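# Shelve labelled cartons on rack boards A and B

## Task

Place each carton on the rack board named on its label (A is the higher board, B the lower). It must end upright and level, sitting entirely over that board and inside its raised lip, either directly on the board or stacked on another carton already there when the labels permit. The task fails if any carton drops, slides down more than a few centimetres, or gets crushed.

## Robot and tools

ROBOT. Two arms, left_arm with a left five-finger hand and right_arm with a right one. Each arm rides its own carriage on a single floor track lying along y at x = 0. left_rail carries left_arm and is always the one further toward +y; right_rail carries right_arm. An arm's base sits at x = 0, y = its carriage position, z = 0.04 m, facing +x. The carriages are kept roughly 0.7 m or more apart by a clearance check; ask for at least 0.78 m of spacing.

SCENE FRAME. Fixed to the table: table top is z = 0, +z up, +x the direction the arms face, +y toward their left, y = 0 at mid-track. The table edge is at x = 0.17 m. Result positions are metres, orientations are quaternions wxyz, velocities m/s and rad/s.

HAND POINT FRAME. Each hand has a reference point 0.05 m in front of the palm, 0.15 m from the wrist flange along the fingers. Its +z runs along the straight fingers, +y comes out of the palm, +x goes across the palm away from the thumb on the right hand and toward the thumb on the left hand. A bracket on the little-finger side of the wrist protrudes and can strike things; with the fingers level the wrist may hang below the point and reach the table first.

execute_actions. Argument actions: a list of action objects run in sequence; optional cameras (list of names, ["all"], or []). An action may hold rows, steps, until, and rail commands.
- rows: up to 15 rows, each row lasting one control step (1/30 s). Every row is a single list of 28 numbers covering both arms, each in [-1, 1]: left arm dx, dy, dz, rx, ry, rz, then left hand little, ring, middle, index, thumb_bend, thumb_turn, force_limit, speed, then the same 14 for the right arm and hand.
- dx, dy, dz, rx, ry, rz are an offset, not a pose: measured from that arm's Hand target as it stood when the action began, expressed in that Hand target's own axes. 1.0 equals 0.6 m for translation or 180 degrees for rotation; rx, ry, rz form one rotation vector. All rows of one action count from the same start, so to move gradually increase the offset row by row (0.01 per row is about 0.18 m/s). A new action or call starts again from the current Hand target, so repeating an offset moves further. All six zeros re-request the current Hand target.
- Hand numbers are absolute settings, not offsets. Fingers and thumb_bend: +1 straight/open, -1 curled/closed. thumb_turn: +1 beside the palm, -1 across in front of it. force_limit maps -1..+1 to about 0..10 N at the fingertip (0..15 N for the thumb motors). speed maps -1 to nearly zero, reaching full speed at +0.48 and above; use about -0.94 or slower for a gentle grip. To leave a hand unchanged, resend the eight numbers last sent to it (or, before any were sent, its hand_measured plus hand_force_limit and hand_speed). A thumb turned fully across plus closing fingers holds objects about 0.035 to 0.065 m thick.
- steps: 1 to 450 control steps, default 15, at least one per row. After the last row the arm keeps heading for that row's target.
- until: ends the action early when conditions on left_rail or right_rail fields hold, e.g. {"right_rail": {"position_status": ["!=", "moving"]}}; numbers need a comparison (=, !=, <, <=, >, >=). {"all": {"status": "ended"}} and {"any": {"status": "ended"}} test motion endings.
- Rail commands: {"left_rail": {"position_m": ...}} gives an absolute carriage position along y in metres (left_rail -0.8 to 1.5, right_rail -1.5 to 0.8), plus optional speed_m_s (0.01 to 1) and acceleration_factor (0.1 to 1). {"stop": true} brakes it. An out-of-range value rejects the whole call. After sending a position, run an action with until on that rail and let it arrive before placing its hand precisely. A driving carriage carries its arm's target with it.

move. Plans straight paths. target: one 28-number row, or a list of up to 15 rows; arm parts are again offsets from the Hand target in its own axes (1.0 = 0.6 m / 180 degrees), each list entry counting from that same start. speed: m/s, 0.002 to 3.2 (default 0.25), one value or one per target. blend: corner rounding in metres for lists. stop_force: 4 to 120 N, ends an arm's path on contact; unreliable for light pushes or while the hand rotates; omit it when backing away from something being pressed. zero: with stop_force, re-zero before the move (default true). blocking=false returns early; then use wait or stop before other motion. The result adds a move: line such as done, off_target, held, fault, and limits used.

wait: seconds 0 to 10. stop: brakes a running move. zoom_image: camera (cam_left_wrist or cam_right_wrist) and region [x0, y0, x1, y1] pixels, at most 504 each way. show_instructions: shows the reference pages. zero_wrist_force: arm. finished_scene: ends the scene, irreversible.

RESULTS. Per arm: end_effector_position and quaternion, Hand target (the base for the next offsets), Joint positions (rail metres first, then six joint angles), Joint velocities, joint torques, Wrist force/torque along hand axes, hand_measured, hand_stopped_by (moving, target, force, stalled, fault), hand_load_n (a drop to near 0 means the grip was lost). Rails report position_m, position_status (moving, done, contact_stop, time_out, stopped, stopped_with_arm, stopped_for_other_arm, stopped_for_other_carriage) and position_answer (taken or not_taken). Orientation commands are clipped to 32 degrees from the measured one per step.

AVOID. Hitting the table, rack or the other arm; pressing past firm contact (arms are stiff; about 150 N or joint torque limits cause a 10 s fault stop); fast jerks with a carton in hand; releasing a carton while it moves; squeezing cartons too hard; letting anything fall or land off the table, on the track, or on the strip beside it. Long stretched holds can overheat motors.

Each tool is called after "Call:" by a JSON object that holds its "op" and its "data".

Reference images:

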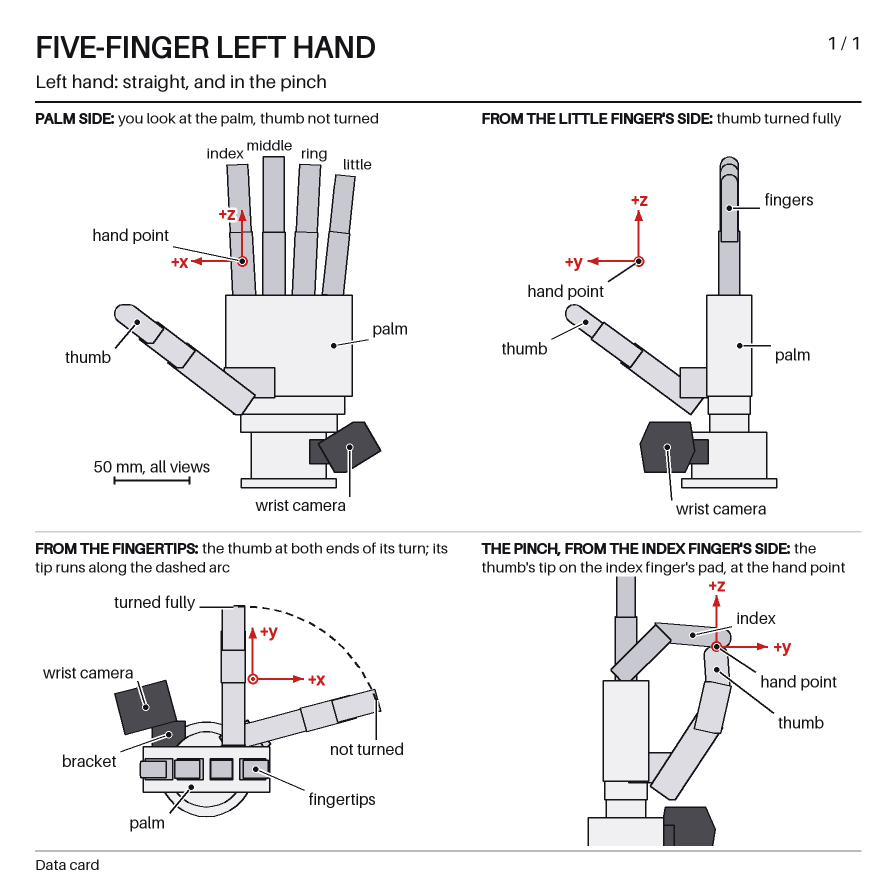

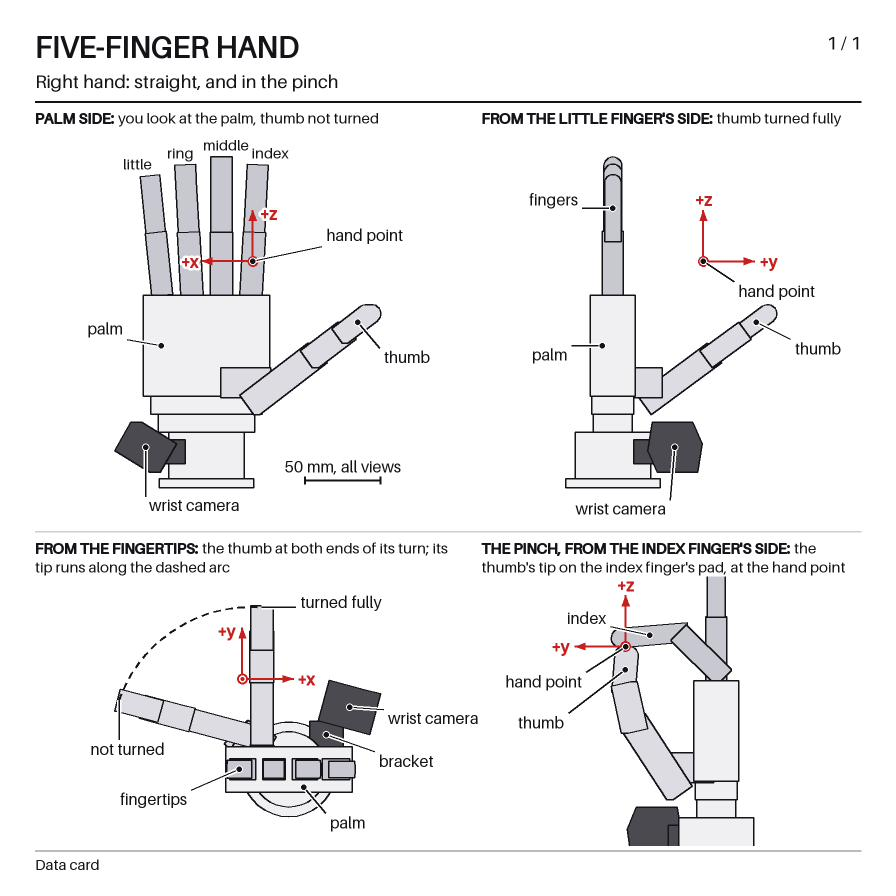

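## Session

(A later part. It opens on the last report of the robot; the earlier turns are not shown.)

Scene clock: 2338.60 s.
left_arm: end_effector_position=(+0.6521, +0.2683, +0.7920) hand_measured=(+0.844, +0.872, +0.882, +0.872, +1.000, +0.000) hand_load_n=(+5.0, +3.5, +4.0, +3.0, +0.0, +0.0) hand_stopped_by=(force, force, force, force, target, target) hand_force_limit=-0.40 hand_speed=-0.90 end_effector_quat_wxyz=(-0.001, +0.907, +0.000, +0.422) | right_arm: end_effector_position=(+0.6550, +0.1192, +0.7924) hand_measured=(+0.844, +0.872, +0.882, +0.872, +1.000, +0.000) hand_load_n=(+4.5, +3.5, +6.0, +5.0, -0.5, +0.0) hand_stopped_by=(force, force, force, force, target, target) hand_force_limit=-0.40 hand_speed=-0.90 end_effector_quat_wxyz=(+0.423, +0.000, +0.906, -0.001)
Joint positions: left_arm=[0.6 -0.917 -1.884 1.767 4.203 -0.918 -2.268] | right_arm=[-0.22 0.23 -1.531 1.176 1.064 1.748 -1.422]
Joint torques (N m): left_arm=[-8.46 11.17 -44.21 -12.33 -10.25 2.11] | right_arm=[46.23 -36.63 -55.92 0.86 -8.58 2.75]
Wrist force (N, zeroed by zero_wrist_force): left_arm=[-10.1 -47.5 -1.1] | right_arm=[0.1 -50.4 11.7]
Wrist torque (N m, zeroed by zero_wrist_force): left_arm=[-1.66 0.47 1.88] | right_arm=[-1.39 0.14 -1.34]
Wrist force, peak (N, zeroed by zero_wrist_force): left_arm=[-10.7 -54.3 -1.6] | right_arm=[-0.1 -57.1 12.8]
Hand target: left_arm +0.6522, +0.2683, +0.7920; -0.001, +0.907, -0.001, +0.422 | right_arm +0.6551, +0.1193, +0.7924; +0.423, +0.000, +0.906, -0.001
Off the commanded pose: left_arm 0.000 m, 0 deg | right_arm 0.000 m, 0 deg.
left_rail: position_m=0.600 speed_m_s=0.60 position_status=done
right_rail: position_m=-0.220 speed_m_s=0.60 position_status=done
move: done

Call:
{"op": "move", "data": {"target": [0.0847,-0.1699,0.1009,0,0,0,0.6,0.6,0.6,0.6,1,0,-0.4,-0.9,-0.0847,0.1701,0.1009,0,0,0,0.6,0.6,0.6,0.6,1,0,-0.4,-0.9], "speed": 0.08}}

Call:
{"op": "move", "data": {"target": [0.0844,-0.17,0.1005,0,0,0,0.6,0.6,0.6,0.6,1,0,-0.4,-0.9,-0.0844,0.17,0.1005,0,0,0,0.6,0.6,0.6,0.6,1,0,-0.4,-0.9], "speed": 0.08, "cameras": ["all"]}}

Scene clock: 2346.03 s.
left_arm: end_effector_position=(+0.7312, +0.3702, +0.7920) hand_measured=(+0.844, +0.872, +0.882, +0.872, +1.000, +0.000) hand_load_n=(+5.0, +3.5, +4.0, +3.5, +0.0, -0.5) hand_stopped_by=(force, force, force, force, target, target) hand_force_limit=-0.40 hand_speed=-0.90 end_effector_quat_wxyz=(-0.001, +0.907, +0.000, +0.422) | right_arm: end_effector_position=(+0.7342, +0.2211, +0.7924) hand_measured=(+0.844, +0.872, +0.882, +0.872, +1.000, +0.000) hand_load_n=(+4.5, +3.0, +5.5, +4.5, +0.0, +0.0) hand_stopped_by=(force, force, force, force, target, target) hand_force_limit=-0.40 hand_speed=-0.90 end_effector_quat_wxyz=(+0.423, +0.000, +0.906, -0.001)
Joint positions: left_arm=[0.6 -0.655 -1.821 1.744 4.033 -1.085 -2.029] | right_arm=[-0.22 0.365 -1.3 0.908 1.123 1.85 -1.33]
Joint torques (N m): left_arm=[-13.99 1.72 -61.85 -11.34 -12.97 2.02] | right_arm=[49.08 -54.34 -55.81 0.1 -8.51 3.09]
Wrist force (N, zeroed by zero_wrist_force): left_arm=[-9.2 -46.4 0.2] | right_arm=[0.9 -49.6 10.3]
Wrist torque (N m, zeroed by zero_wrist_force): left_arm=[-1.41 0.18 1.80] | right_arm=[-1.56 -0.21 -1.48]
Wrist force, peak (N, zeroed by zero_wrist_force): left_arm=[-10.1 -48.2 -0.9] | right_arm=[0.2 -51.2 11.2]
Hand target: left_arm +0.7313, +0.3702, +0.7920; -0.001, +0.907, -0.001, +0.422 | right_arm +0.7343, +0.2212, +0.7924; +0.423, +0.000, +0.906, -0.001
Off the commanded pose: left_arm 0.000 m, 0 deg | right_arm 0.000 m, 0 deg.
left_rail: position_m=0.600 speed_m_s=0.60 position_status=done
right_rail: position_m=-0.220 speed_m_s=0.60 position_status=done
move: done

Scene clock: 2348.30 s.
left_arm: end_effector_position=(+0.8101, +0.4722, +0.7921) hand_measured=(+0.844, +0.872, +0.882, +0.872, +1.000, +0.000) hand_load_n=(+5.0, +3.5, +4.5, +4.5, +0.0, +0.0) hand_stopped_by=(force, force, force, force, target, target) hand_force_limit=-0.40 hand_speed=-0.90 end_effector_quat_wxyz=(-0.001, +0.907, +0.000, +0.422) | right_arm: end_effector_position=(+0.8131, +0.3231, +0.7924) hand_measured=(+0.844, +0.872, +0.882, +0.872, +1.000, +0.000) hand_load_n=(+4.5, +3.5, +5.5, +4.0, +0.0, +0.0) hand_stopped_by=(force, force, force, force, target, target) hand_force_limit=-0.40 hand_speed=-0.90 end_effector_quat_wxyz=(+0.423, +0.000, +0.906, -0.001)
Joint positions: left_arm=[0.6 -0.415 -1.716 1.672 3.929 -1.257 -1.846] | right_arm=[-0.22 0.457 -0.999 0.462 1.287 1.918 -1.265]
Joint torques (N m): left_arm=[-17.9 -16.95 -62.01 -11.26 -14.06 2.62] | right_arm=[54.12 -73.95 -52.12 -1.33 -7.64 3.12]
Wrist force (N, zeroed by zero_wrist_force): left_arm=[-6.2 -45.0 2.4] | right_arm=[3.7 -48.2 8.1]
Wrist torque (N m, zeroed by zero_wrist_force): left_arm=[-1.18 -0.70 1.58] | right_arm=[-1.72 -0.99 -1.60]
Wrist force, peak (N, zeroed by zero_wrist_force): left_arm=[-8.7 -46.5 0.5] | right_arm=[1.2 -50.5 10.2]
Hand target: left_arm +0.8101, +0.4722, +0.7921; -0.001, +0.907, -0.001, +0.422 | right_arm +0.8131, +0.3231, +0.7924; +0.423, +0.000, +0.906, -0.001
Off the commanded pose: left_arm 0.000 m, 0 deg | right_arm 0.000 m, 0 deg.
left_rail: position_m=0.600 speed_m_s=0.60 position_status=done
right_rail: position_m=-0.220 speed_m_s=0.60 position_status=done
move: done
camera_calibration:
cam_left_wrist: T_world_to_cam=[[0.145613, 0.976089, 0.161391, -0.705151], [0.159648, -0.184174, 0.969841, -0.806914], [0.976376, -0.115455, -0.182649, -0.476598], [0, 0, 0, 1]] pos_world=[0.696839, 0.484651, 0.809334]
cam_right_wrist: T_world_to_cam=[[-0.115879, 0.978128, -0.172738, -0.0801381], [0.184657, 0.192092, 0.963848, -0.973511], [0.975948, 0.0797923, -0.202878, -0.541041], [0, 0, 0, 1]] pos_world=[0.698507, 0.30856, 0.814708]

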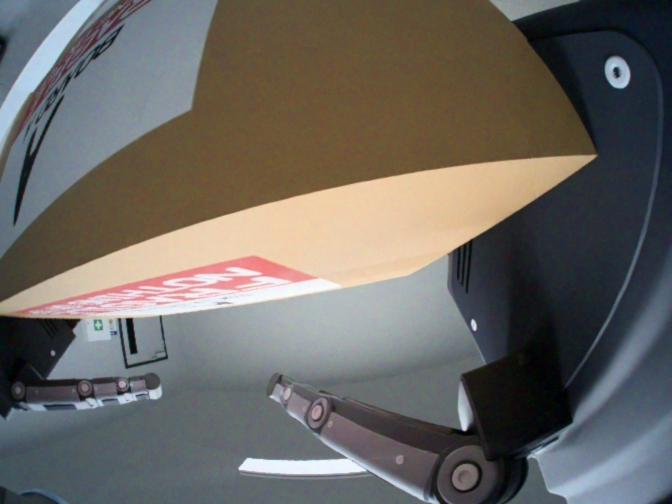

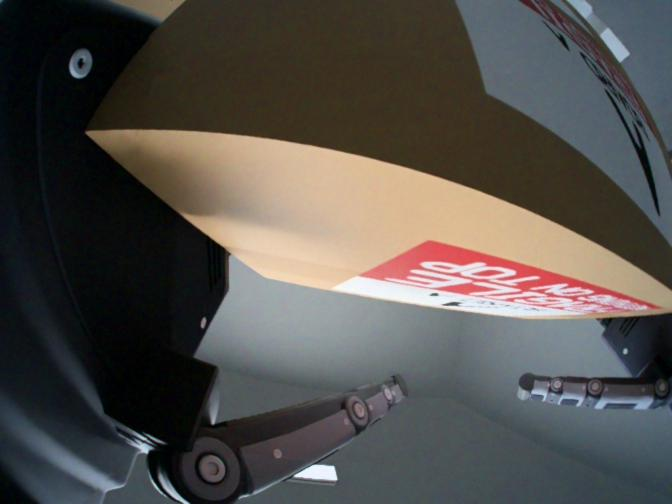

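Call:
{"op": "move", "data": {"target": [-0.0511,0,0.0429,0,0,0,0.6,0.6,0.6,0.6,1,0,-0.4,-0.9,0.0511,0,0.0429,0,0,0,0.6,0.6,0.6,0.6,1,0,-0.4,-0.9], "speed": 0.015, "stop_force": 12}}

Scene clock: 2355.63 s.
left_arm: end_effector_position=(+0.8100, +0.4722, +0.7727) hand_measured=(+0.844, +0.872, +0.882, +0.872, +1.000, +0.000) hand_load_n=(+4.5, +3.5, +4.0, +4.5, +0.0, +0.0) hand_stopped_by=(force, force, force, force, target, target) hand_force_limit=-0.40 hand_speed=-0.90 end_effector_quat_wxyz=(+0.000, +0.906, -0.001, +0.422) | right_arm: end_effector_position=(+0.8132, +0.3231, +0.7731) hand_measured=(+0.844, +0.872, +0.882, +0.872, +1.000, +0.000) hand_load_n=(+5.0, +3.5, +5.0, +4.0, +0.0, -0.5) hand_stopped_by=(force, force, force, force, target, target) hand_force_limit=-0.40 hand_speed=-0.90 end_effector_quat_wxyz=(+0.423, +0.000, +0.906, -0.001)
Joint positions: left_arm=[0.6 -0.415 -1.717 1.707 3.895 -1.257 -1.846] | right_arm=[-0.22 0.457 -1.03 0.553 1.228 1.918 -1.265]
Joint torques (N m): left_arm=[-26.33 -13.07 -58.49 -5.14 -12.34 2.6] | right_arm=[47.48 -63.19 -45.32 -0.12 -8.84 1.37]
Wrist force (N, zeroed by zero_wrist_force): left_arm=[-3.1 -44.8 -1.3] | right_arm=[-5.7 -46.4 4.4]
Wrist torque (N m, zeroed by zero_wrist_force): left_arm=[-0.98 -0.31 1.75] | right_arm=[-1.10 -0.56 -1.94]
Wrist force, peak (N, zeroed by zero_wrist_force): left_arm=[-6.6 -51.1 2.8] | right_arm=[3.4 -53.7 8.0]
Hand target: left_arm +0.8100, +0.4722, +0.7727; -0.001, +0.906, +0.000, +0.422 (not the last commanded pose) | right_arm +0.8132, +0.3231, +0.7731; +0.423, +0.000, +0.906, -0.001 (not the last commanded pose)
Off the commanded pose: left_arm 0.021 m, 0 deg | right_arm 0.021 m, 0 deg.
left_rail: position_m=0.600 speed_m_s=0.60 position_status=done
right_rail: position_m=-0.220 speed_m_s=0.60 position_status=done
move: contact (left_arm, right_arm)

Call:
{"op": "execute_actions", "data": {"actions": [{"rows":[[0,0,0,0,0,0,1,1,1,1,1,0,-0.4,-0.5,0,0,0,0,0,0,1,1,1,1,1,0,-0.4,-0.5]],"steps":25}]}}

Call:
{"op": "move", "data": {"target": [[0,-0.005,0,0,0,0,1,1,1,1,1,0,-0.4,-0.5,0,-0.005,0,0,0,0,1,1,1,1,1,0,-0.4,-0.5],[0,-0.07,0,0,0,0,1,1,1,1,1,0,-0.4,-0.5,0,-0.07,0,0,0,0,1,1,1,1,1,0,-0.4,-0.5]], "speed": [0.01,0.08], "cameras": ["all"]}}

Scene clock: 2363.20 s.
left_arm: end_effector_position=(+0.8100, +0.4722, +0.7727) hand_measured=(+1.000, +1.000, +1.000, +1.000, +1.000, +0.000) hand_load_n=(+0.0, +0.0, +0.0, +0.0, +0.0, +0.0) hand_stopped_by=(target, target, target, target, target, target) hand_force_limit=-0.40 hand_speed=-0.50 end_effector_quat_wxyz=(-0.001, +0.906, -0.001, +0.422) | right_arm: end_effector_position=(+0.8132, +0.3231, +0.7731) hand_measured=(+1.000, +1.000, +1.000, +1.000, +1.000, +0.000) hand_load_n=(+0.5, +0.0, +0.0, +0.0, +0.0, -0.5) hand_stopped_by=(target, target, target, target, target, target) hand_force_limit=-0.40 hand_speed=-0.50 end_effector_quat_wxyz=(+0.423, +0.000, +0.906, -0.001)
Joint positions: left_arm=[0.6 -0.415 -1.717 1.707 3.895 -1.257 -1.846] | right_arm=[-0.22 0.457 -1.03 0.553 1.228 1.918 -1.265]
Joint torques (N m): left_arm=[-23.43 -14.76 -56.97 -7.93 -9.31 1.77] | right_arm=[48.55 -67.57 -44.02 -3.35 -9.01 1.13]
Wrist force (N, zeroed by zero_wrist_force): left_arm=[-4.1 -47.0 -0.5] | right_arm=[-2.8 -48.7 2.7]
Wrist torque (N m, zeroed by zero_wrist_force): left_arm=[-2.38 -0.01 1.95] | right_arm=[-2.61 0.09 -2.00]
Wrist force, peak (N, zeroed by zero_wrist_force): left_arm=[-4.0 -47.2 -0.4] | right_arm=[-2.5 -49.1 2.2]
Hand target: left_arm +0.8100, +0.4722, +0.7727; -0.001, +0.906, +0.000, +0.422 | right_arm +0.8132, +0.3231, +0.7731; +0.423, +0.000, +0.906, -0.001
Off the commanded pose: left_arm 0.000 m, 0 deg | right_arm 0.000 m, 0 deg.
left_rail: position_m=0.600 speed_m_s=0.60 position_status=done
right_rail: position_m=-0.220 speed_m_s=0.60 position_status=done

Scene clock: 2364.80 s.
left_arm: end_effector_position=(+0.8100, +0.5141, +0.7728) hand_measured=(+1.000, +1.000, +1.000, +1.000, +1.000, +0.000) hand_load_n=(+0.0, +0.0, +0.0, +0.0, +0.0, +0.0) hand_stopped_by=(target, target, target, target, target, target) hand_force_limit=-0.40 hand_speed=-0.50 end_effector_quat_wxyz=(+0.000, +0.906, +0.000, +0.422) | right_arm: end_effector_position=(+0.8131, +0.2812, +0.7731) hand_measured=(+1.000, +1.000, +1.000, +1.000, +1.000, +0.000) hand_load_n=(+0.0, +0.0, +0.0, +0.0, -0.5, +0.0) hand_stopped_by=(target, target, target, target, target, target) hand_force_limit=-0.40 hand_speed=-0.50 end_effector_quat_wxyz=(+0.423, +0.000, +0.906, -0.001)
Joint positions: left_arm=[0.6 -0.346 -1.721 1.712 3.88 -1.308 -1.797] | right_arm=[-0.22 0.405 -1.1 0.661 1.178 1.879 -1.302]
Joint torques (N m): left_arm=[19.92 -37.13 -37.56 -7.18 -3.81 3.16] | right_arm=[-14.63 -95.82 -28.83 -1.54 -3.35 -2.57]
Wrist force (N, zeroed by zero_wrist_force): left_arm=[2.5 0.2 0.6] | right_arm=[-2.7 -3.9 1.6]
Wrist torque (N m, zeroed by zero_wrist_force): left_arm=[-0.02 -0.42 0.14] | right_arm=[-0.77 0.25 -0.02]
Wrist force, peak (N, zeroed by zero_wrist_force): left_arm=[-3.9 -47.0 -0.5] | right_arm=[-2.8 -48.8 2.6]
Hand target: left_arm +0.8101, +0.5142, +0.7727; -0.001, +0.906, +0.000, +0.422 | right_arm +0.8131, +0.2811, +0.7731; +0.423, +0.000, +0.906, -0.001
Off the commanded pose: left_arm 0.000 m, 0 deg | right_arm 0.000 m, 0 deg.
left_rail: position_m=0.600 speed_m_s=0.60 position_status=done
right_rail: position_m=-0.220 speed_m_s=0.60 position_status=done
move: done
camera_calibration:
cam_left_wrist: T_world_to_cam=[[0.145647, 0.976099, 0.1613, -0.742876], [0.159357, -0.184056, 0.969912, -0.780298], [0.976418, -0.115561, -0.182356, -0.475508], [0, 0, 0, 1]] pos_world=[0.696839, 0.526552, 0.789934]
cam_right_wrist: T_world_to_cam=[[-0.115783, 0.978136, -0.172757, -0.0425417], [0.184676, 0.192094, 0.963844, -0.946871], [0.975955, 0.0796929, -0.202879, -0.541591], [0, 0, 0, 1]] pos_world=[0.698507, 0.26666, 0.795408]

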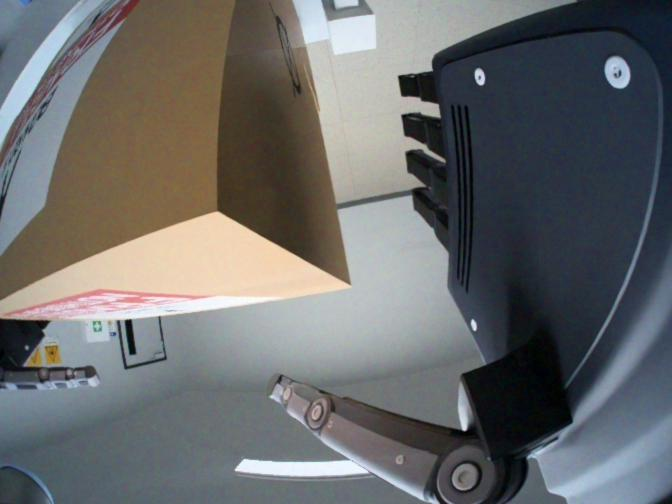

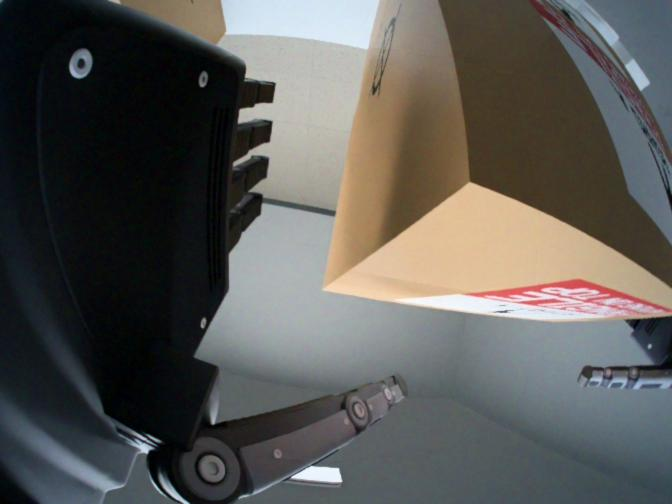

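Call:
{"op": "zoom_image", "data": {"camera": "cam_left_wrist", "region": [200, 0, 400, 300]}}

Call:
{"op": "zoom_image", "data": {"camera": "cam_right_wrist", "region": [300, 0, 500, 300]}}

Scaled by 1.680 from the camera's 672x504 image, which has a finer 960x720 frame.

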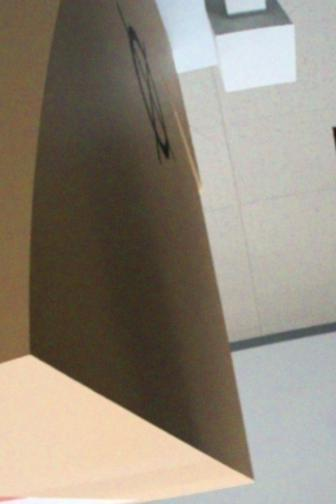

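Scaled by 1.680 from the camera's 672x504 image, which has a finer 960x720 frame.

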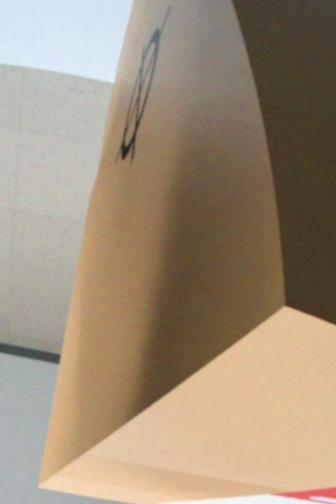

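Call:
{"op": "move", "data": {"target": [[0.1021,0,-0.0857,0,0,0,1,1,1,1,1,0,0,0,-0.1021,0,-0.0857,0,0,0,1,1,1,1,1,0,0,0],[-0.4957,0,-0.1498,0,-0.1111,0,1,1,1,1,1,0,0,0,0.4989,0,-0.1536,0,0.1111,0,1,1,1,1,1,0,0,0]], "speed": 0.3, "blend": [0.03,0], "cameras": ["all"]}}

Call:
{"op": "execute_actions", "data": {"actions": [{"right_rail":{"position_m":-0.738},"steps":150,"until":{"right_rail":{"position_status":["!=","moving"]}}},{"left_rail":{"position_m":0.082},"steps":200,"until":{"left_rail":{"position_status":["!=","moving"]}}}], "cameras": ["all"]}}

Scene clock: 2413.13 s.
left_arm: end_effector_position=(+0.5500, +0.5146, +0.6029) hand_measured=(+1.000, +1.000, +1.000, +1.000, +1.000, +0.000) hand_load_n=(+0.0, +0.0, +0.0, +0.0, +0.0, +0.0) hand_stopped_by=(target, target, target, target, target, target) hand_force_limit=0.00 hand_speed=0.00 end_effector_quat_wxyz=(-0.001, +0.966, +0.000, +0.258) | right_arm: end_effector_position=(+0.5504, +0.2813, +0.6027) hand_measured=(+1.000, +1.000, +1.000, +1.000, +1.000, +0.000) hand_load_n=(+0.0, +0.0, +0.0, +0.0, +0.0, +0.0) hand_stopped_by=(target, target, target, target, target, target) hand_force_limit=0.00 hand_speed=0.00 end_effector_quat_wxyz=(+0.260, +0.001, +0.966, -0.001)
Joint positions: left_arm=[0.6 -0.527 -2.136 2.088 4.299 -1.316 -2.037] | right_arm=[-0.22 0.547 -1.406 1.325 1.194 1.836 -1.085]
Joint torques (N m): left_arm=[-17.2 -12.86 -38.07 -1.83 4.46 -2.93] | right_arm=[14.51 -66.38 -30.59 0.43 -3.29 2.96]
Wrist force (N, zeroed by zero_wrist_force): left_arm=[1.8 0.6 0.2] | right_arm=[-2.9 -3.9 2.4]
Wrist torque (N m, zeroed by zero_wrist_force): left_arm=[0.17 -0.27 0.19] | right_arm=[-0.94 0.31 -0.22]
Wrist force, peak (N, zeroed by zero_wrist_force): left_arm=[4.7 -0.1 0.2] | right_arm=[-4.6 -4.2 0.3]
Hand target: left_arm +0.5499, +0.5146, +0.6029; -0.001, +0.966, +0.000, +0.258 | right_arm +0.5503, +0.2813, +0.6027; +0.260, +0.001, +0.966, -0.001
Off the commanded pose: left_arm 0.000 m, 0 deg | right_arm 0.000 m, 0 deg.
left_rail: position_m=0.600 speed_m_s=0.60 position_status=done
right_rail: position_m=-0.220 speed_m_s=0.60 position_status=done
move: done
camera_calibration:
cam_left_wrist: T_world_to_cam=[[0.19168, 0.976147, 0.101962, -0.667596], [0.481485, -0.184054, 0.856911, -0.683067], [0.855237, -0.115159, -0.50528, 0.00868907], [0, 0, 0, 1]] pos_world=[0.44942, 0.526951, 0.657787]
cam_right_wrist: T_world_to_cam=[[-0.167468, 0.978263, -0.122293, -0.104581], [0.503181, 0.191485, 0.842699, -0.836276], [0.847799, 0.0795893, -0.524311, -0.0554958], [0, 0, 0, 1]] pos_world=[0.450333, 0.266859, 0.662843]

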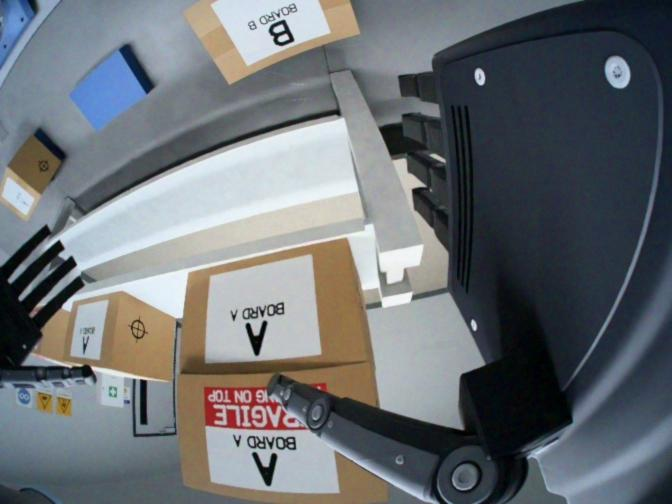

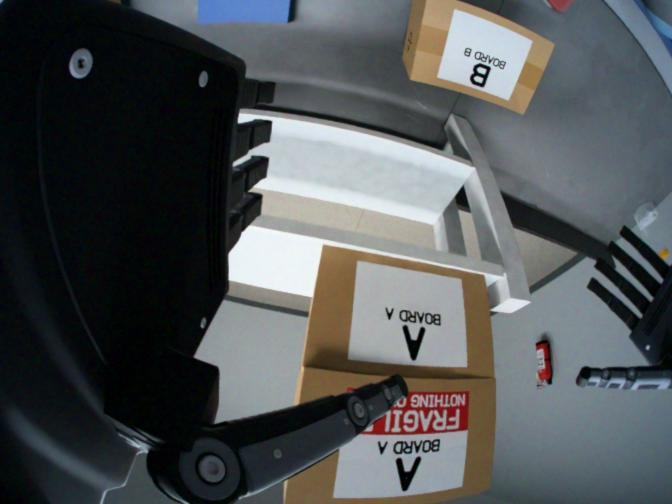

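Scene clock: 2416.13 s.
left_arm: end_effector_position=(+0.5499, -0.0034, +0.6029) hand_measured=(+1.000, +1.000, +1.000, +1.000, +1.000, +0.000) hand_load_n=(+0.0, +0.0, +0.0, +0.0, +0.0, -0.5) hand_stopped_by=(target, target, target, target, target, target) hand_force_limit=0.00 hand_speed=0.00 end_effector_quat_wxyz=(-0.001, +0.966, +0.000, +0.258) | right_arm: end_effector_position=(+0.5503, -0.2367, +0.6027) hand_measured=(+1.000, +1.000, +1.000, +1.000, +1.000, +0.000) hand_load_n=(+0.0, +0.0, +0.0, +0.0, +0.0, +0.0) hand_stopped_by=(target, target, target, target, target, target) hand_force_limit=0.00 hand_speed=0.00 end_effector_quat_wxyz=(+0.260, +0.001, +0.966, -0.001)
Joint positions: left_arm=[0.082 -0.527 -2.137 2.088 4.299 -1.316 -2.037] | right_arm=[-0.738 0.548 -1.406 1.325 1.193 1.836 -1.084]
Joint torques (N m): left_arm=[-11.07 -1.3 -42.25 -3.11 0 -2.99] | right_arm=[-14.7 -45.67 -44.95 3.92 2.42 2.83]
Wrist force (N, zeroed by zero_wrist_force): left_arm=[1.6 0.6 0.3] | right_arm=[-2.9 -3.8 2.2]
Wrist torque (N m, zeroed by zero_wrist_force): left_arm=[0.16 -0.24 0.19] | right_arm=[-0.91 0.31 -0.20]
Wrist force, peak (N, zeroed by zero_wrist_force): left_arm=[1.8 3.1 0.1] | right_arm=[-3.0 -6.5 2.0]
Hand target: left_arm +0.5499, -0.0034, +0.6029; -0.001, +0.966, +0.000, +0.258 | right_arm +0.5503, -0.2367, +0.6027; +0.260, +0.001, +0.966, -0.001
Off the commanded pose: left_arm 0.000 m, 0 deg | right_arm 0.000 m, 0 deg.
left_rail: position_m=0.082 speed_m_s=0.60 position_status=done
right_rail: position_m=-0.738 speed_m_s=0.60 position_status=done
camera_calibration:
cam_left_wrist: T_world_to_cam=[[0.191668, 0.976137, 0.10208, -0.162004], [0.481597, -0.184166, 0.856824, -0.778351], [0.855177, -0.115064, -0.505404, -0.0507706], [0, 0, 0, 1]] pos_world=[0.44932, 0.00895071, 0.657787]
cam_right_wrist: T_world_to_cam=[[-0.167474, 0.978261, -0.122303, 0.402156], [0.503179, 0.191497, 0.842698, -0.736997], [0.847799, 0.0795893, -0.524311, -0.014321], [0, 0, 0, 1]] pos_world=[0.450333, -0.251141, 0.662743]

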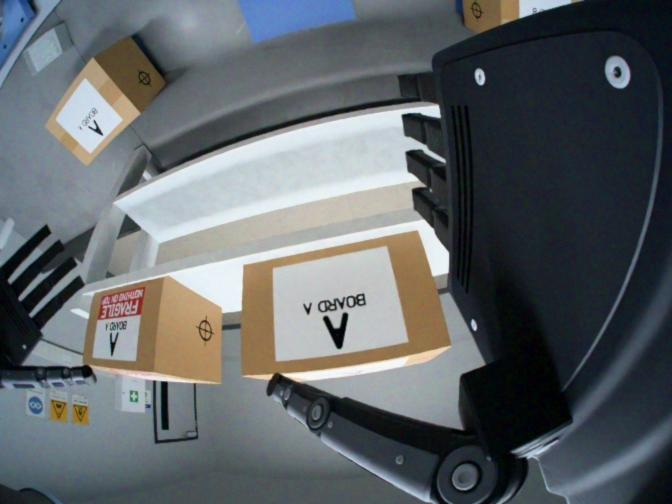

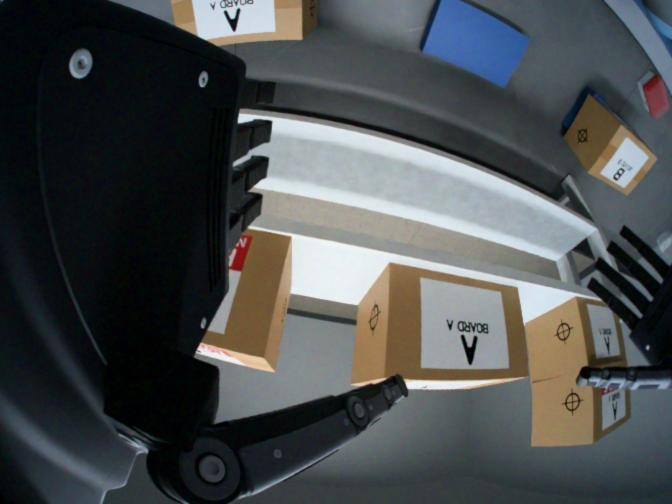

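Call:
{"op": "zoom_image", "data": {"camera": "cam_left_wrist", "region": [30, 20, 180, 180]}}

Call:
{"op": "zoom_image", "data": {"camera": "cam_right_wrist", "region": [160, 0, 340, 60]}}

Scaled by 3.150 from the camera's 672x504 image, which has a finer 960x720 frame.

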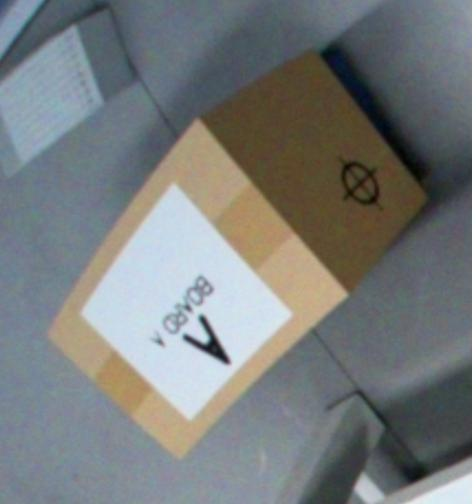

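Scaled by 2.800 from the camera's 672x504 image, which has a finer 960x720 frame.

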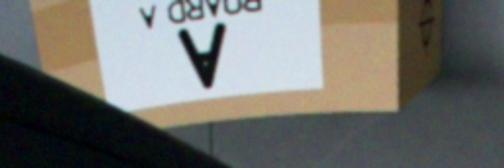

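Call:
{"op": "move", "data": {"target": [[0.024,0.611,0.0138,0,0,0,1,1,1,1,1,0,0,0,-0.0234,-0.5638,0.0135,0,0,0,1,1,1,1,1,0,0,0],[-0.3352,0.611,0.6358,0,0,0,1,1,1,1,1,0,0,0,0.335,-0.5638,0.6355,0,0,0,1,1,1,1,1,0,0,0]], "speed": [0.35,0.25], "blend": [0.03,0], "cameras": ["all"]}}

Scene clock: 2449.27 s.
left_arm: end_effector_position=(+0.5659, -0.3695, +0.1715) hand_measured=(+1.000, +1.000, +1.000, +1.000, +1.000, +0.000) hand_load_n=(+0.0, +0.0, +0.0, +0.0, +0.0, +0.0) hand_stopped_by=(target, target, target, target, target, target) hand_force_limit=0.00 hand_speed=0.00 end_effector_quat_wxyz=(-0.001, +0.966, +0.000, +0.258) | right_arm: end_effector_position=(+0.5671, -0.5754, +0.1724) hand_measured=(+1.000, +1.000, +1.000, +1.000, +1.000, +0.000) hand_load_n=(+0.0, +0.0, +0.0, +0.0, +0.0, +0.0) hand_stopped_by=(target, target, target, target, target, target) hand_force_limit=0.00 hand_speed=0.00 end_effector_quat_wxyz=(+0.260, +0.001, +0.966, -0.001)
Joint positions: left_arm=[0.082 -1.081 -1.416 2.38 3.485 -1.114 -2.59] | right_arm=[-0.738 -0.181 -1.471 2.205 0.319 1.482 -1.727]
Joint torques (N m): left_arm=[20.03 -28.58 -19.82 -7.37 -1.79 3.24] | right_arm=[14.5 -27.43 -22.64 -0.15 2.43 2.44]
Wrist force (N, zeroed by zero_wrist_force): left_arm=[1.3 0.1 -0.2] | right_arm=[-2.5 -4.5 2.1]
Wrist torque (N m, zeroed by zero_wrist_force): left_arm=[0.00 -0.25 0.00] | right_arm=[-0.84 0.21 -0.24]
Wrist force, peak (N, zeroed by zero_wrist_force): left_arm=[2.7 1.4 -1.2] | right_arm=[-2.9 -5.5 1.1]
Hand target: left_arm +0.5659, -0.3695, +0.1715; -0.001, +0.966, +0.000, +0.258 | right_arm +0.5671, -0.5754, +0.1723; +0.260, +0.001, +0.966, -0.001
Off the commanded pose: left_arm 0.000 m, 0 deg | right_arm 0.000 m, 0 deg.
left_rail: position_m=0.082 speed_m_s=0.60 position_status=done
right_rail: position_m=-0.738 speed_m_s=0.60 position_status=done
move: done
camera_calibration:
cam_left_wrist: T_world_to_cam=[[0.191605, 0.976157, 0.102006, 0.236364], [0.481575, -0.184065, 0.856858, -0.483855], [0.855204, -0.115055, -0.50536, -0.324714], [0, 0, 0, 1]] pos_world=[0.465421, -0.357149, 0.226387]
cam_right_wrist: T_world_to_cam=[[-0.167474, 0.978261, -0.122303, 0.68376], [0.503179, 0.191497, 0.842698, -0.317908], [0.847799, 0.0795893, -0.524311, -0.227125], [0, 0, 0, 1]] pos_world=[0.467033, -0.589941, 0.232443]

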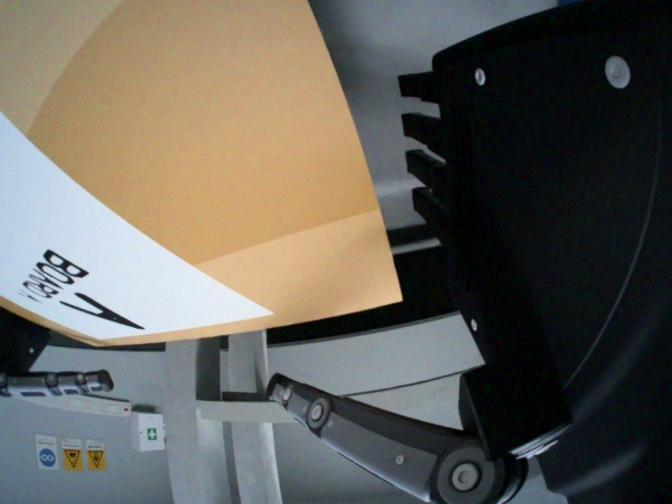

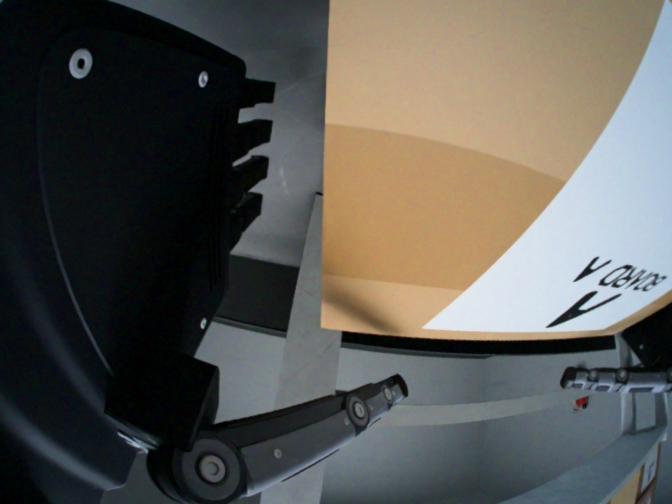

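Call:
{"op": "execute_actions", "data": {"actions": []}}

Call:
{"op": "zero_wrist_force", "data": {"arm": "left_arm"}}

Call:
{"op": "zero_wrist_force", "data": {"arm": "right_arm"}}

Scene clock: 2478.67 s.
left_arm: end_effector_position=(+0.5659, -0.3695, +0.1715) hand_measured=(+1.000, +1.000, +1.000, +1.000, +1.000, +0.000) hand_load_n=(+0.0, +0.0, +0.0, +0.0, +0.0, +0.0) hand_stopped_by=(target, target, target, target, target, target) hand_force_limit=0.00 hand_speed=0.00 end_effector_quat_wxyz=(-0.001, +0.966, +0.000, +0.258) | right_arm: end_effector_position=(+0.5671, -0.5754, +0.1723) hand_measured=(+1.000, +1.000, +1.000, +1.000, +1.000, +0.000) hand_load_n=(+0.0, +0.0, +0.0, +0.0, +0.0, +0.0) hand_stopped_by=(target, target, target, target, target, target) hand_force_limit=0.00 hand_speed=0.00 end_effector_quat_wxyz=(+0.260, +0.001, +0.966, -0.001)
Joint positions: left_arm=[0.082 -1.081 -1.415 2.38 3.484 -1.114 -2.59] | right_arm=[-0.738 -0.181 -1.471 2.205 0.319 1.482 -1.727]
Joint velocities: within noise
Joint torques (N m): left_arm=[21.23 -29.42 -19.7 -7.36 -2.27 3.31] | right_arm=[14.67 -26.89 -21.16 0.15 1.98 2.58]
Wrist force (N, zeroed by zero_wrist_force): left_arm=[1.7 0.0 -0.1] | right_arm=[-2.8 -4.2 1.9]
Wrist torque (N m, zeroed by zero_wrist_force): left_arm=[-0.02 -0.32 0.02] | right_arm=[-0.79 0.27 -0.26]
Wrist force, peak (N, zeroed by zero_wrist_force): left_arm=[1.8 0.5 -0.3] | right_arm=[-2.9 -4.7 2.4]
Hand target: left_arm +0.5659, -0.3695, +0.1715; -0.001, +0.966, +0.000, +0.258 | right_arm +0.5671, -0.5754, +0.1723; +0.260, +0.001, +0.966, -0.001
Off the commanded pose: left_arm 0.000 m, 0 deg | right_arm 0.000 m, 0 deg.
left_rail: position_m=0.082 speed_m_s=0.60 position_status=done
right_rail: position_m=-0.738 speed_m_s=0.60 position_status=done
camera_calibration:
cam_left_wrist: T_world_to_cam=[[0.191605, 0.976157, 0.102006, 0.236364], [0.481575, -0.184065, 0.856858, -0.483855], [0.855204, -0.115055, -0.50536, -0.324714], [0, 0, 0, 1]] pos_world=[0.465421, -0.357149, 0.226387]
cam_right_wrist: T_world_to_cam=[[-0.167474, 0.978261, -0.122303, 0.683662], [0.503179, 0.191497, 0.842698, -0.317928], [0.847799, 0.0795893, -0.524311, -0.227133], [0, 0, 0, 1]] pos_world=[0.467033, -0.589841, 0.232443]

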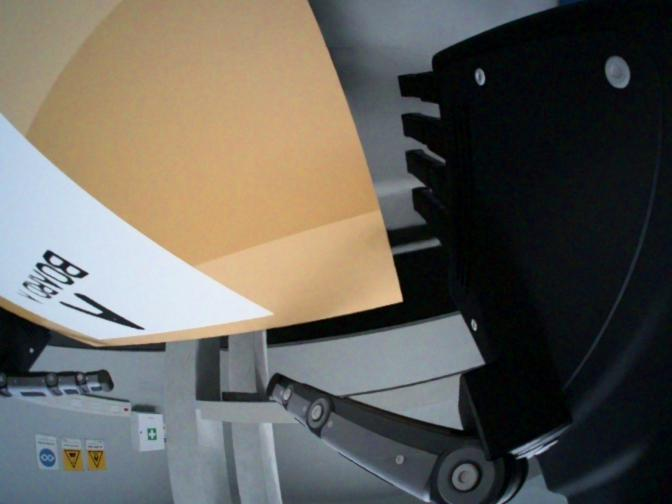

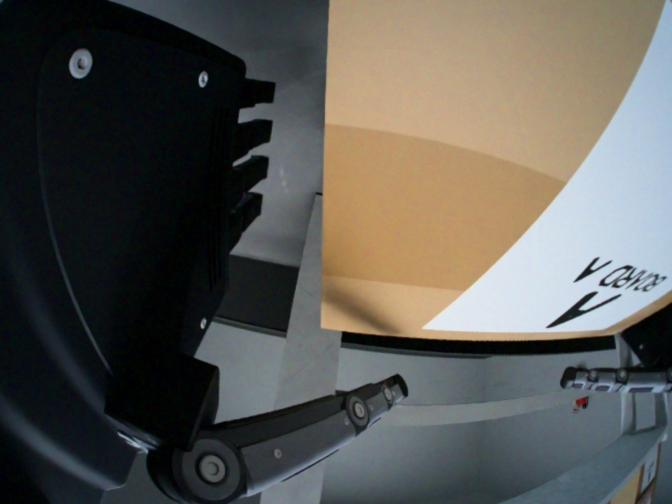

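Wrist force sensor zeroed.

Wrist force sensor zeroed.

Call:
{"op": "move", "data": {"target": [0,0.09,0,0,0,0,1,1,1,1,1,0,0,0,0,0.09,0,0,0,0,1,1,1,1,1,0,0,0], "speed": 0.01, "stop_force": 30}}

Scene clock: 2485.57 s.
left_arm: end_effector_position=(+0.5659, -0.3965, +0.1714) hand_measured=(+1.000, +1.000, +1.000, +1.000, +1.000, +0.000) hand_load_n=(+0.0, +0.0, +0.0, +0.0, +0.0, +0.0) hand_stopped_by=(target, target, target, target, target, target) hand_force_limit=0.00 hand_speed=0.00 end_effector_quat_wxyz=(-0.001, +0.966, +0.000, +0.258) | right_arm: end_effector_position=(+0.5671, -0.5485, +0.1723) hand_measured=(+1.000, +1.000, +1.000, +1.000, +1.000, +0.000) hand_load_n=(-0.5, +0.0, +0.0, +0.0, +0.0, +0.0) hand_stopped_by=(target, target, target, target, target, target) hand_force_limit=0.00 hand_speed=0.00 end_effector_quat_wxyz=(+0.260, +0.001, +0.966, -0.001)
Joint positions: left_arm=[0.082 -1.104 -1.391 2.345 3.507 -1.108 -2.614] | right_arm=[-0.738 -0.111 -1.46 2.191 0.317 1.517 -1.667]
Joint torques (N m): left_arm=[1.25 -55.33 -32.11 -9.78 -6.75 4.14] | right_arm=[-7.48 -53.45 -23.14 0.35 -5.26 -1.47]
Wrist force (N, zeroed by zero_wrist_force): left_arm=[7.1 -26.6 1.1] | right_arm=[4.3 -21.5 -3.5]
Wrist torque (N m, zeroed by zero_wrist_force): left_arm=[-0.70 -0.11 0.47] | right_arm=[-1.14 -0.03 -1.19]
Wrist force, peak (N, zeroed by zero_wrist_force): left_arm=[12.5 -40.1 1.0] | right_arm=[8.1 -38.7 -5.9]
Hand target: left_arm +0.5660, -0.3965, +0.1714; -0.001, +0.966, +0.000, +0.258 (not the last commanded pose) | right_arm +0.5671, -0.5485, +0.1723; +0.260, +0.001, +0.966, -0.001 (not the last commanded pose)
Off the commanded pose: left_arm 0.027 m, 0 deg | right_arm 0.027 m, 0 deg.
left_rail: position_m=0.082 speed_m_s=0.60 position_status=done
right_rail: position_m=-0.738 speed_m_s=0.60 position_status=done
move: contact (left_arm, right_arm)

Call:
{"op": "move", "data": {"target": [0.00417,0,-0.00722,0,0,0,1,1,1,1,1,0,0,0,-0.00417,0,-0.00722,0,0,0,1,1,1,1,1,0,0,0], "speed": 0.02}}

Call:
{"op": "move", "data": {"target": [0,0.01,0,0,0,0,1,1,1,1,1,0,0,0,0,0.01,0,0,0,0,1,1,1,1,1,0,0,0], "speed": 0.004, "stop_force": 45, "zero": false}}

Call:
{"op": "move", "data": {"target": [0.00667,0,-0.01155,0,0,0,1,1,1,1,1,0,0,0,-0.00667,0,-0.01155,0,0,0,1,1,1,1,1,0,0,0], "speed": 0.02, "cameras": ["all"]}}

Scene clock: 2498.80 s.
left_arm: end_effector_position=(+0.5660, -0.3965, +0.1763) hand_measured=(+1.000, +1.000, +1.000, +1.000, +1.000, +0.000) hand_load_n=(+0.0, +0.0, +0.0, +0.0, +0.0, +0.0) hand_stopped_by=(target, target, target, target, target, target) hand_force_limit=0.00 hand_speed=0.00 end_effector_quat_wxyz=(-0.001, +0.966, +0.000, +0.258) | right_arm: end_effector_position=(+0.5671, -0.5485, +0.1772) hand_measured=(+1.000, +1.000, +1.000, +1.000, +1.000, +0.000) hand_load_n=(+0.0, +0.0, +0.0, +0.0, +0.0, +0.0) hand_stopped_by=(target, target, target, target, target, target) hand_force_limit=0.00 hand_speed=0.00 end_effector_quat_wxyz=(+0.260, +0.001, +0.966, -0.001)
Joint positions: left_arm=[0.082 -1.104 -1.4 2.342 3.518 -1.108 -2.614] | right_arm=[-0.738 -0.111 -1.466 2.187 0.327 1.517 -1.667]
Joint torques (N m): left_arm=[1.5 -53.7 -36.73 -1.9 -2.86 2.86] | right_arm=[-3.78 -47.92 -38.5 4.55 -1.87 -0.51]
Wrist force (N, zeroed by zero_wrist_force): left_arm=[0.1 0.8 0.6] | right_arm=[1.3 0.0 -0.2]
Wrist torque (N m, zeroed by zero_wrist_force): left_arm=[0.10 0.02 0.09] | right_arm=[0.11 -0.19 0.16]
Wrist force, peak (N, zeroed by zero_wrist_force): left_arm=[7.2 -27.1 1.3] | right_arm=[4.3 -22.3 -3.9]
Hand target: left_arm +0.5660, -0.3965, +0.1764; -0.001, +0.966, +0.000, +0.258 | right_arm +0.5671, -0.5485, +0.1773; +0.260, +0.001, +0.966, -0.001
Off the commanded pose: left_arm 0.000 m, 0 deg | right_arm 0.000 m, 0 deg.
left_rail: position_m=0.082 speed_m_s=0.60 position_status=done
right_rail: position_m=-0.738 speed_m_s=0.60 position_status=done
move: done

Scene clock: 2500.43 s.
left_arm: end_effector_position=(+0.5660, -0.3975, +0.1764) hand_measured=(+1.000, +1.000, +1.000, +1.000, +1.000, +0.000) hand_load_n=(+0.0, +0.0, +0.0, +0.0, +0.0, -0.5) hand_stopped_by=(target, target, target, target, target, target) hand_force_limit=0.00 hand_speed=0.00 end_effector_quat_wxyz=(-0.001, +0.966, +0.000, +0.258) | right_arm: end_effector_position=(+0.5671, -0.5475, +0.1773) hand_measured=(+1.000, +1.000, +1.000, +1.000, +1.000, +0.000) hand_load_n=(+0.0, +0.0, +0.0, +0.0, +0.0, +0.0) hand_stopped_by=(target, target, target, target, target, target) hand_force_limit=0.00 hand_speed=0.00 end_effector_quat_wxyz=(+0.259, +0.001, +0.966, -0.001)
Joint positions: left_arm=[0.082 -1.105 -1.4 2.34 3.52 -1.108 -2.615] | right_arm=[-0.738 -0.108 -1.466 2.186 0.328 1.519 -1.664]
Joint torques (N m): left_arm=[-14.38 -50.11 -36.99 -11.19 -10.81 3.17] | right_arm=[4.34 -47.81 -25.84 0.65 -12.32 -0.22]
Wrist force (N, zeroed by zero_wrist_force): left_arm=[12.2 -42.6 -6.6] | right_arm=[10.6 -44.2 -12.5]
Wrist torque (N m, zeroed by zero_wrist_force): left_arm=[-0.66 -0.45 1.34] | right_arm=[-1.43 0.17 -2.57]
Wrist force, peak (N, zeroed by zero_wrist_force): left_arm=[14.7 -53.7 -12.9] | right_arm=[10.4 -52.6 -12.4]
Hand target: left_arm +0.5660, -0.3975, +0.1764; -0.001, +0.966, +0.000, +0.258 (not the last commanded pose) | right_arm +0.5671, -0.5475, +0.1773; +0.260, +0.001, +0.966, -0.001 (not the last commanded pose)
Off the commanded pose: left_arm 0.005 m, 0 deg | right_arm 0.005 m, 0 deg.
left_rail: position_m=0.082 speed_m_s=0.60 position_status=done
right_rail: position_m=-0.738 speed_m_s=0.60 position_status=done
move: contact (left_arm, right_arm)

Scene clock: 2501.27 s.
left_arm: end_effector_position=(+0.5660, -0.3975, +0.1843) hand_measured=(+1.000, +1.000, +1.000, +1.000, +1.000, +0.000) hand_load_n=(+0.0, +0.0, +0.0, +0.0, +0.0, +0.0) hand_stopped_by=(target, target, target, target, target, target) hand_force_limit=0.00 hand_speed=0.00 end_effector_quat_wxyz=(-0.001, +0.966, +0.000, +0.258) | right_arm: end_effector_position=(+0.5671, -0.5475, +0.1852) hand_measured=(+1.000, +1.000, +1.000, +1.000, +1.000, +0.000) hand_load_n=(+0.0, +0.0, +0.0, +0.0, +0.0, +0.0) hand_stopped_by=(target, target, target, target, target, target) hand_force_limit=0.00 hand_speed=0.00 end_effector_quat_wxyz=(+0.260, +0.001, +0.966, -0.001)
Joint positions: left_arm=[0.082 -1.105 -1.414 2.336 3.539 -1.108 -2.615] | right_arm=[-0.738 -0.108 -1.476 2.18 0.345 1.519 -1.664]
Joint torques (N m): left_arm=[-7 -55.49 -39.17 -1.86 3.74 2.27] | right_arm=[10.07 -53.95 -39.9 5.33 2.29 1.1]
Wrist force (N, zeroed by zero_wrist_force): left_arm=[-0.6 -1.9 1.9] | right_arm=[2.0 -2.0 0.5]
Wrist torque (N m, zeroed by zero_wrist_force): left_arm=[-0.22 0.15 0.19] | right_arm=[-0.16 -0.31 0.03]
Wrist force, peak (N, zeroed by zero_wrist_force): left_arm=[11.9 -43.1 -6.8] | right_arm=[10.3 -44.5 -12.1]
Hand target: left_arm +0.5660, -0.3975, +0.1844; -0.001, +0.966, +0.000, +0.258 | right_arm +0.5671, -0.5475, +0.1853; +0.260, +0.001, +0.966, -0.001
Off the commanded pose: left_arm 0.000 m, 0 deg | right_arm 0.000 m, 0 deg.
left_rail: position_m=0.082 speed_m_s=0.60 position_status=done
right_rail: position_m=-0.738 speed_m_s=0.60 position_status=done
move: done
camera_calibration:
cam_left_wrist: T_world_to_cam=[[0.191354, 0.976168, 0.102374, 0.262503], [0.481528, -0.184253, 0.856844, -0.50009], [0.855286, -0.114665, -0.505309, -0.321465], [0, 0, 0, 1]] pos_world=[0.465521, -0.38525, 0.239186]
cam_right_wrist: T_world_to_cam=[[-0.167165, 0.978262, -0.122714, 0.657805], [0.5033, 0.191698, 0.84258, -0.334075], [0.847788, 0.079088, -0.524405, -0.222853], [0, 0, 0, 1]] pos_world=[0.467034, -0.561839, 0.245342]

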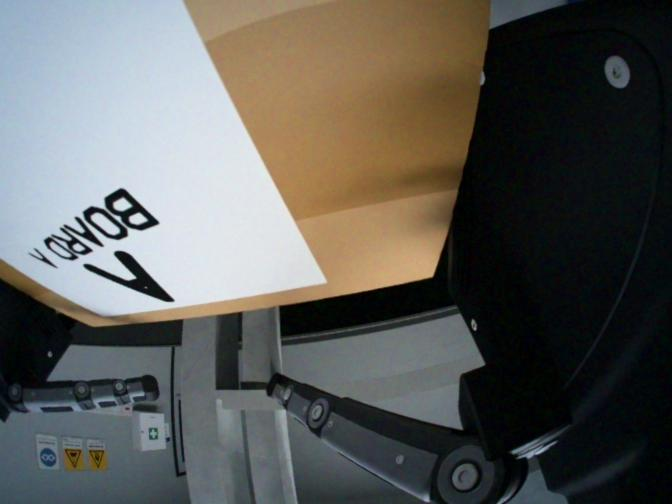

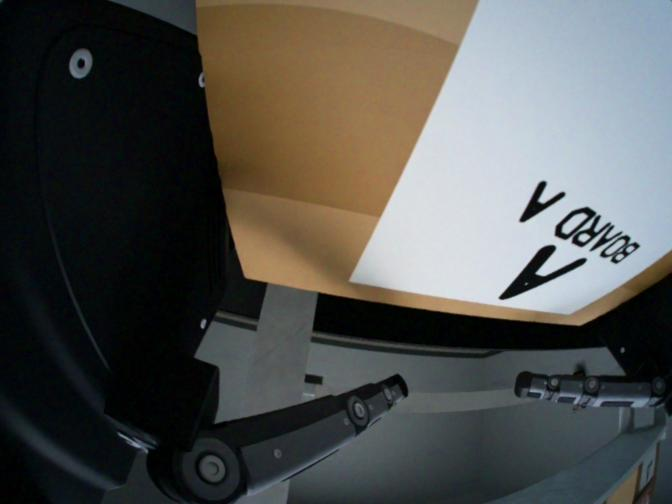

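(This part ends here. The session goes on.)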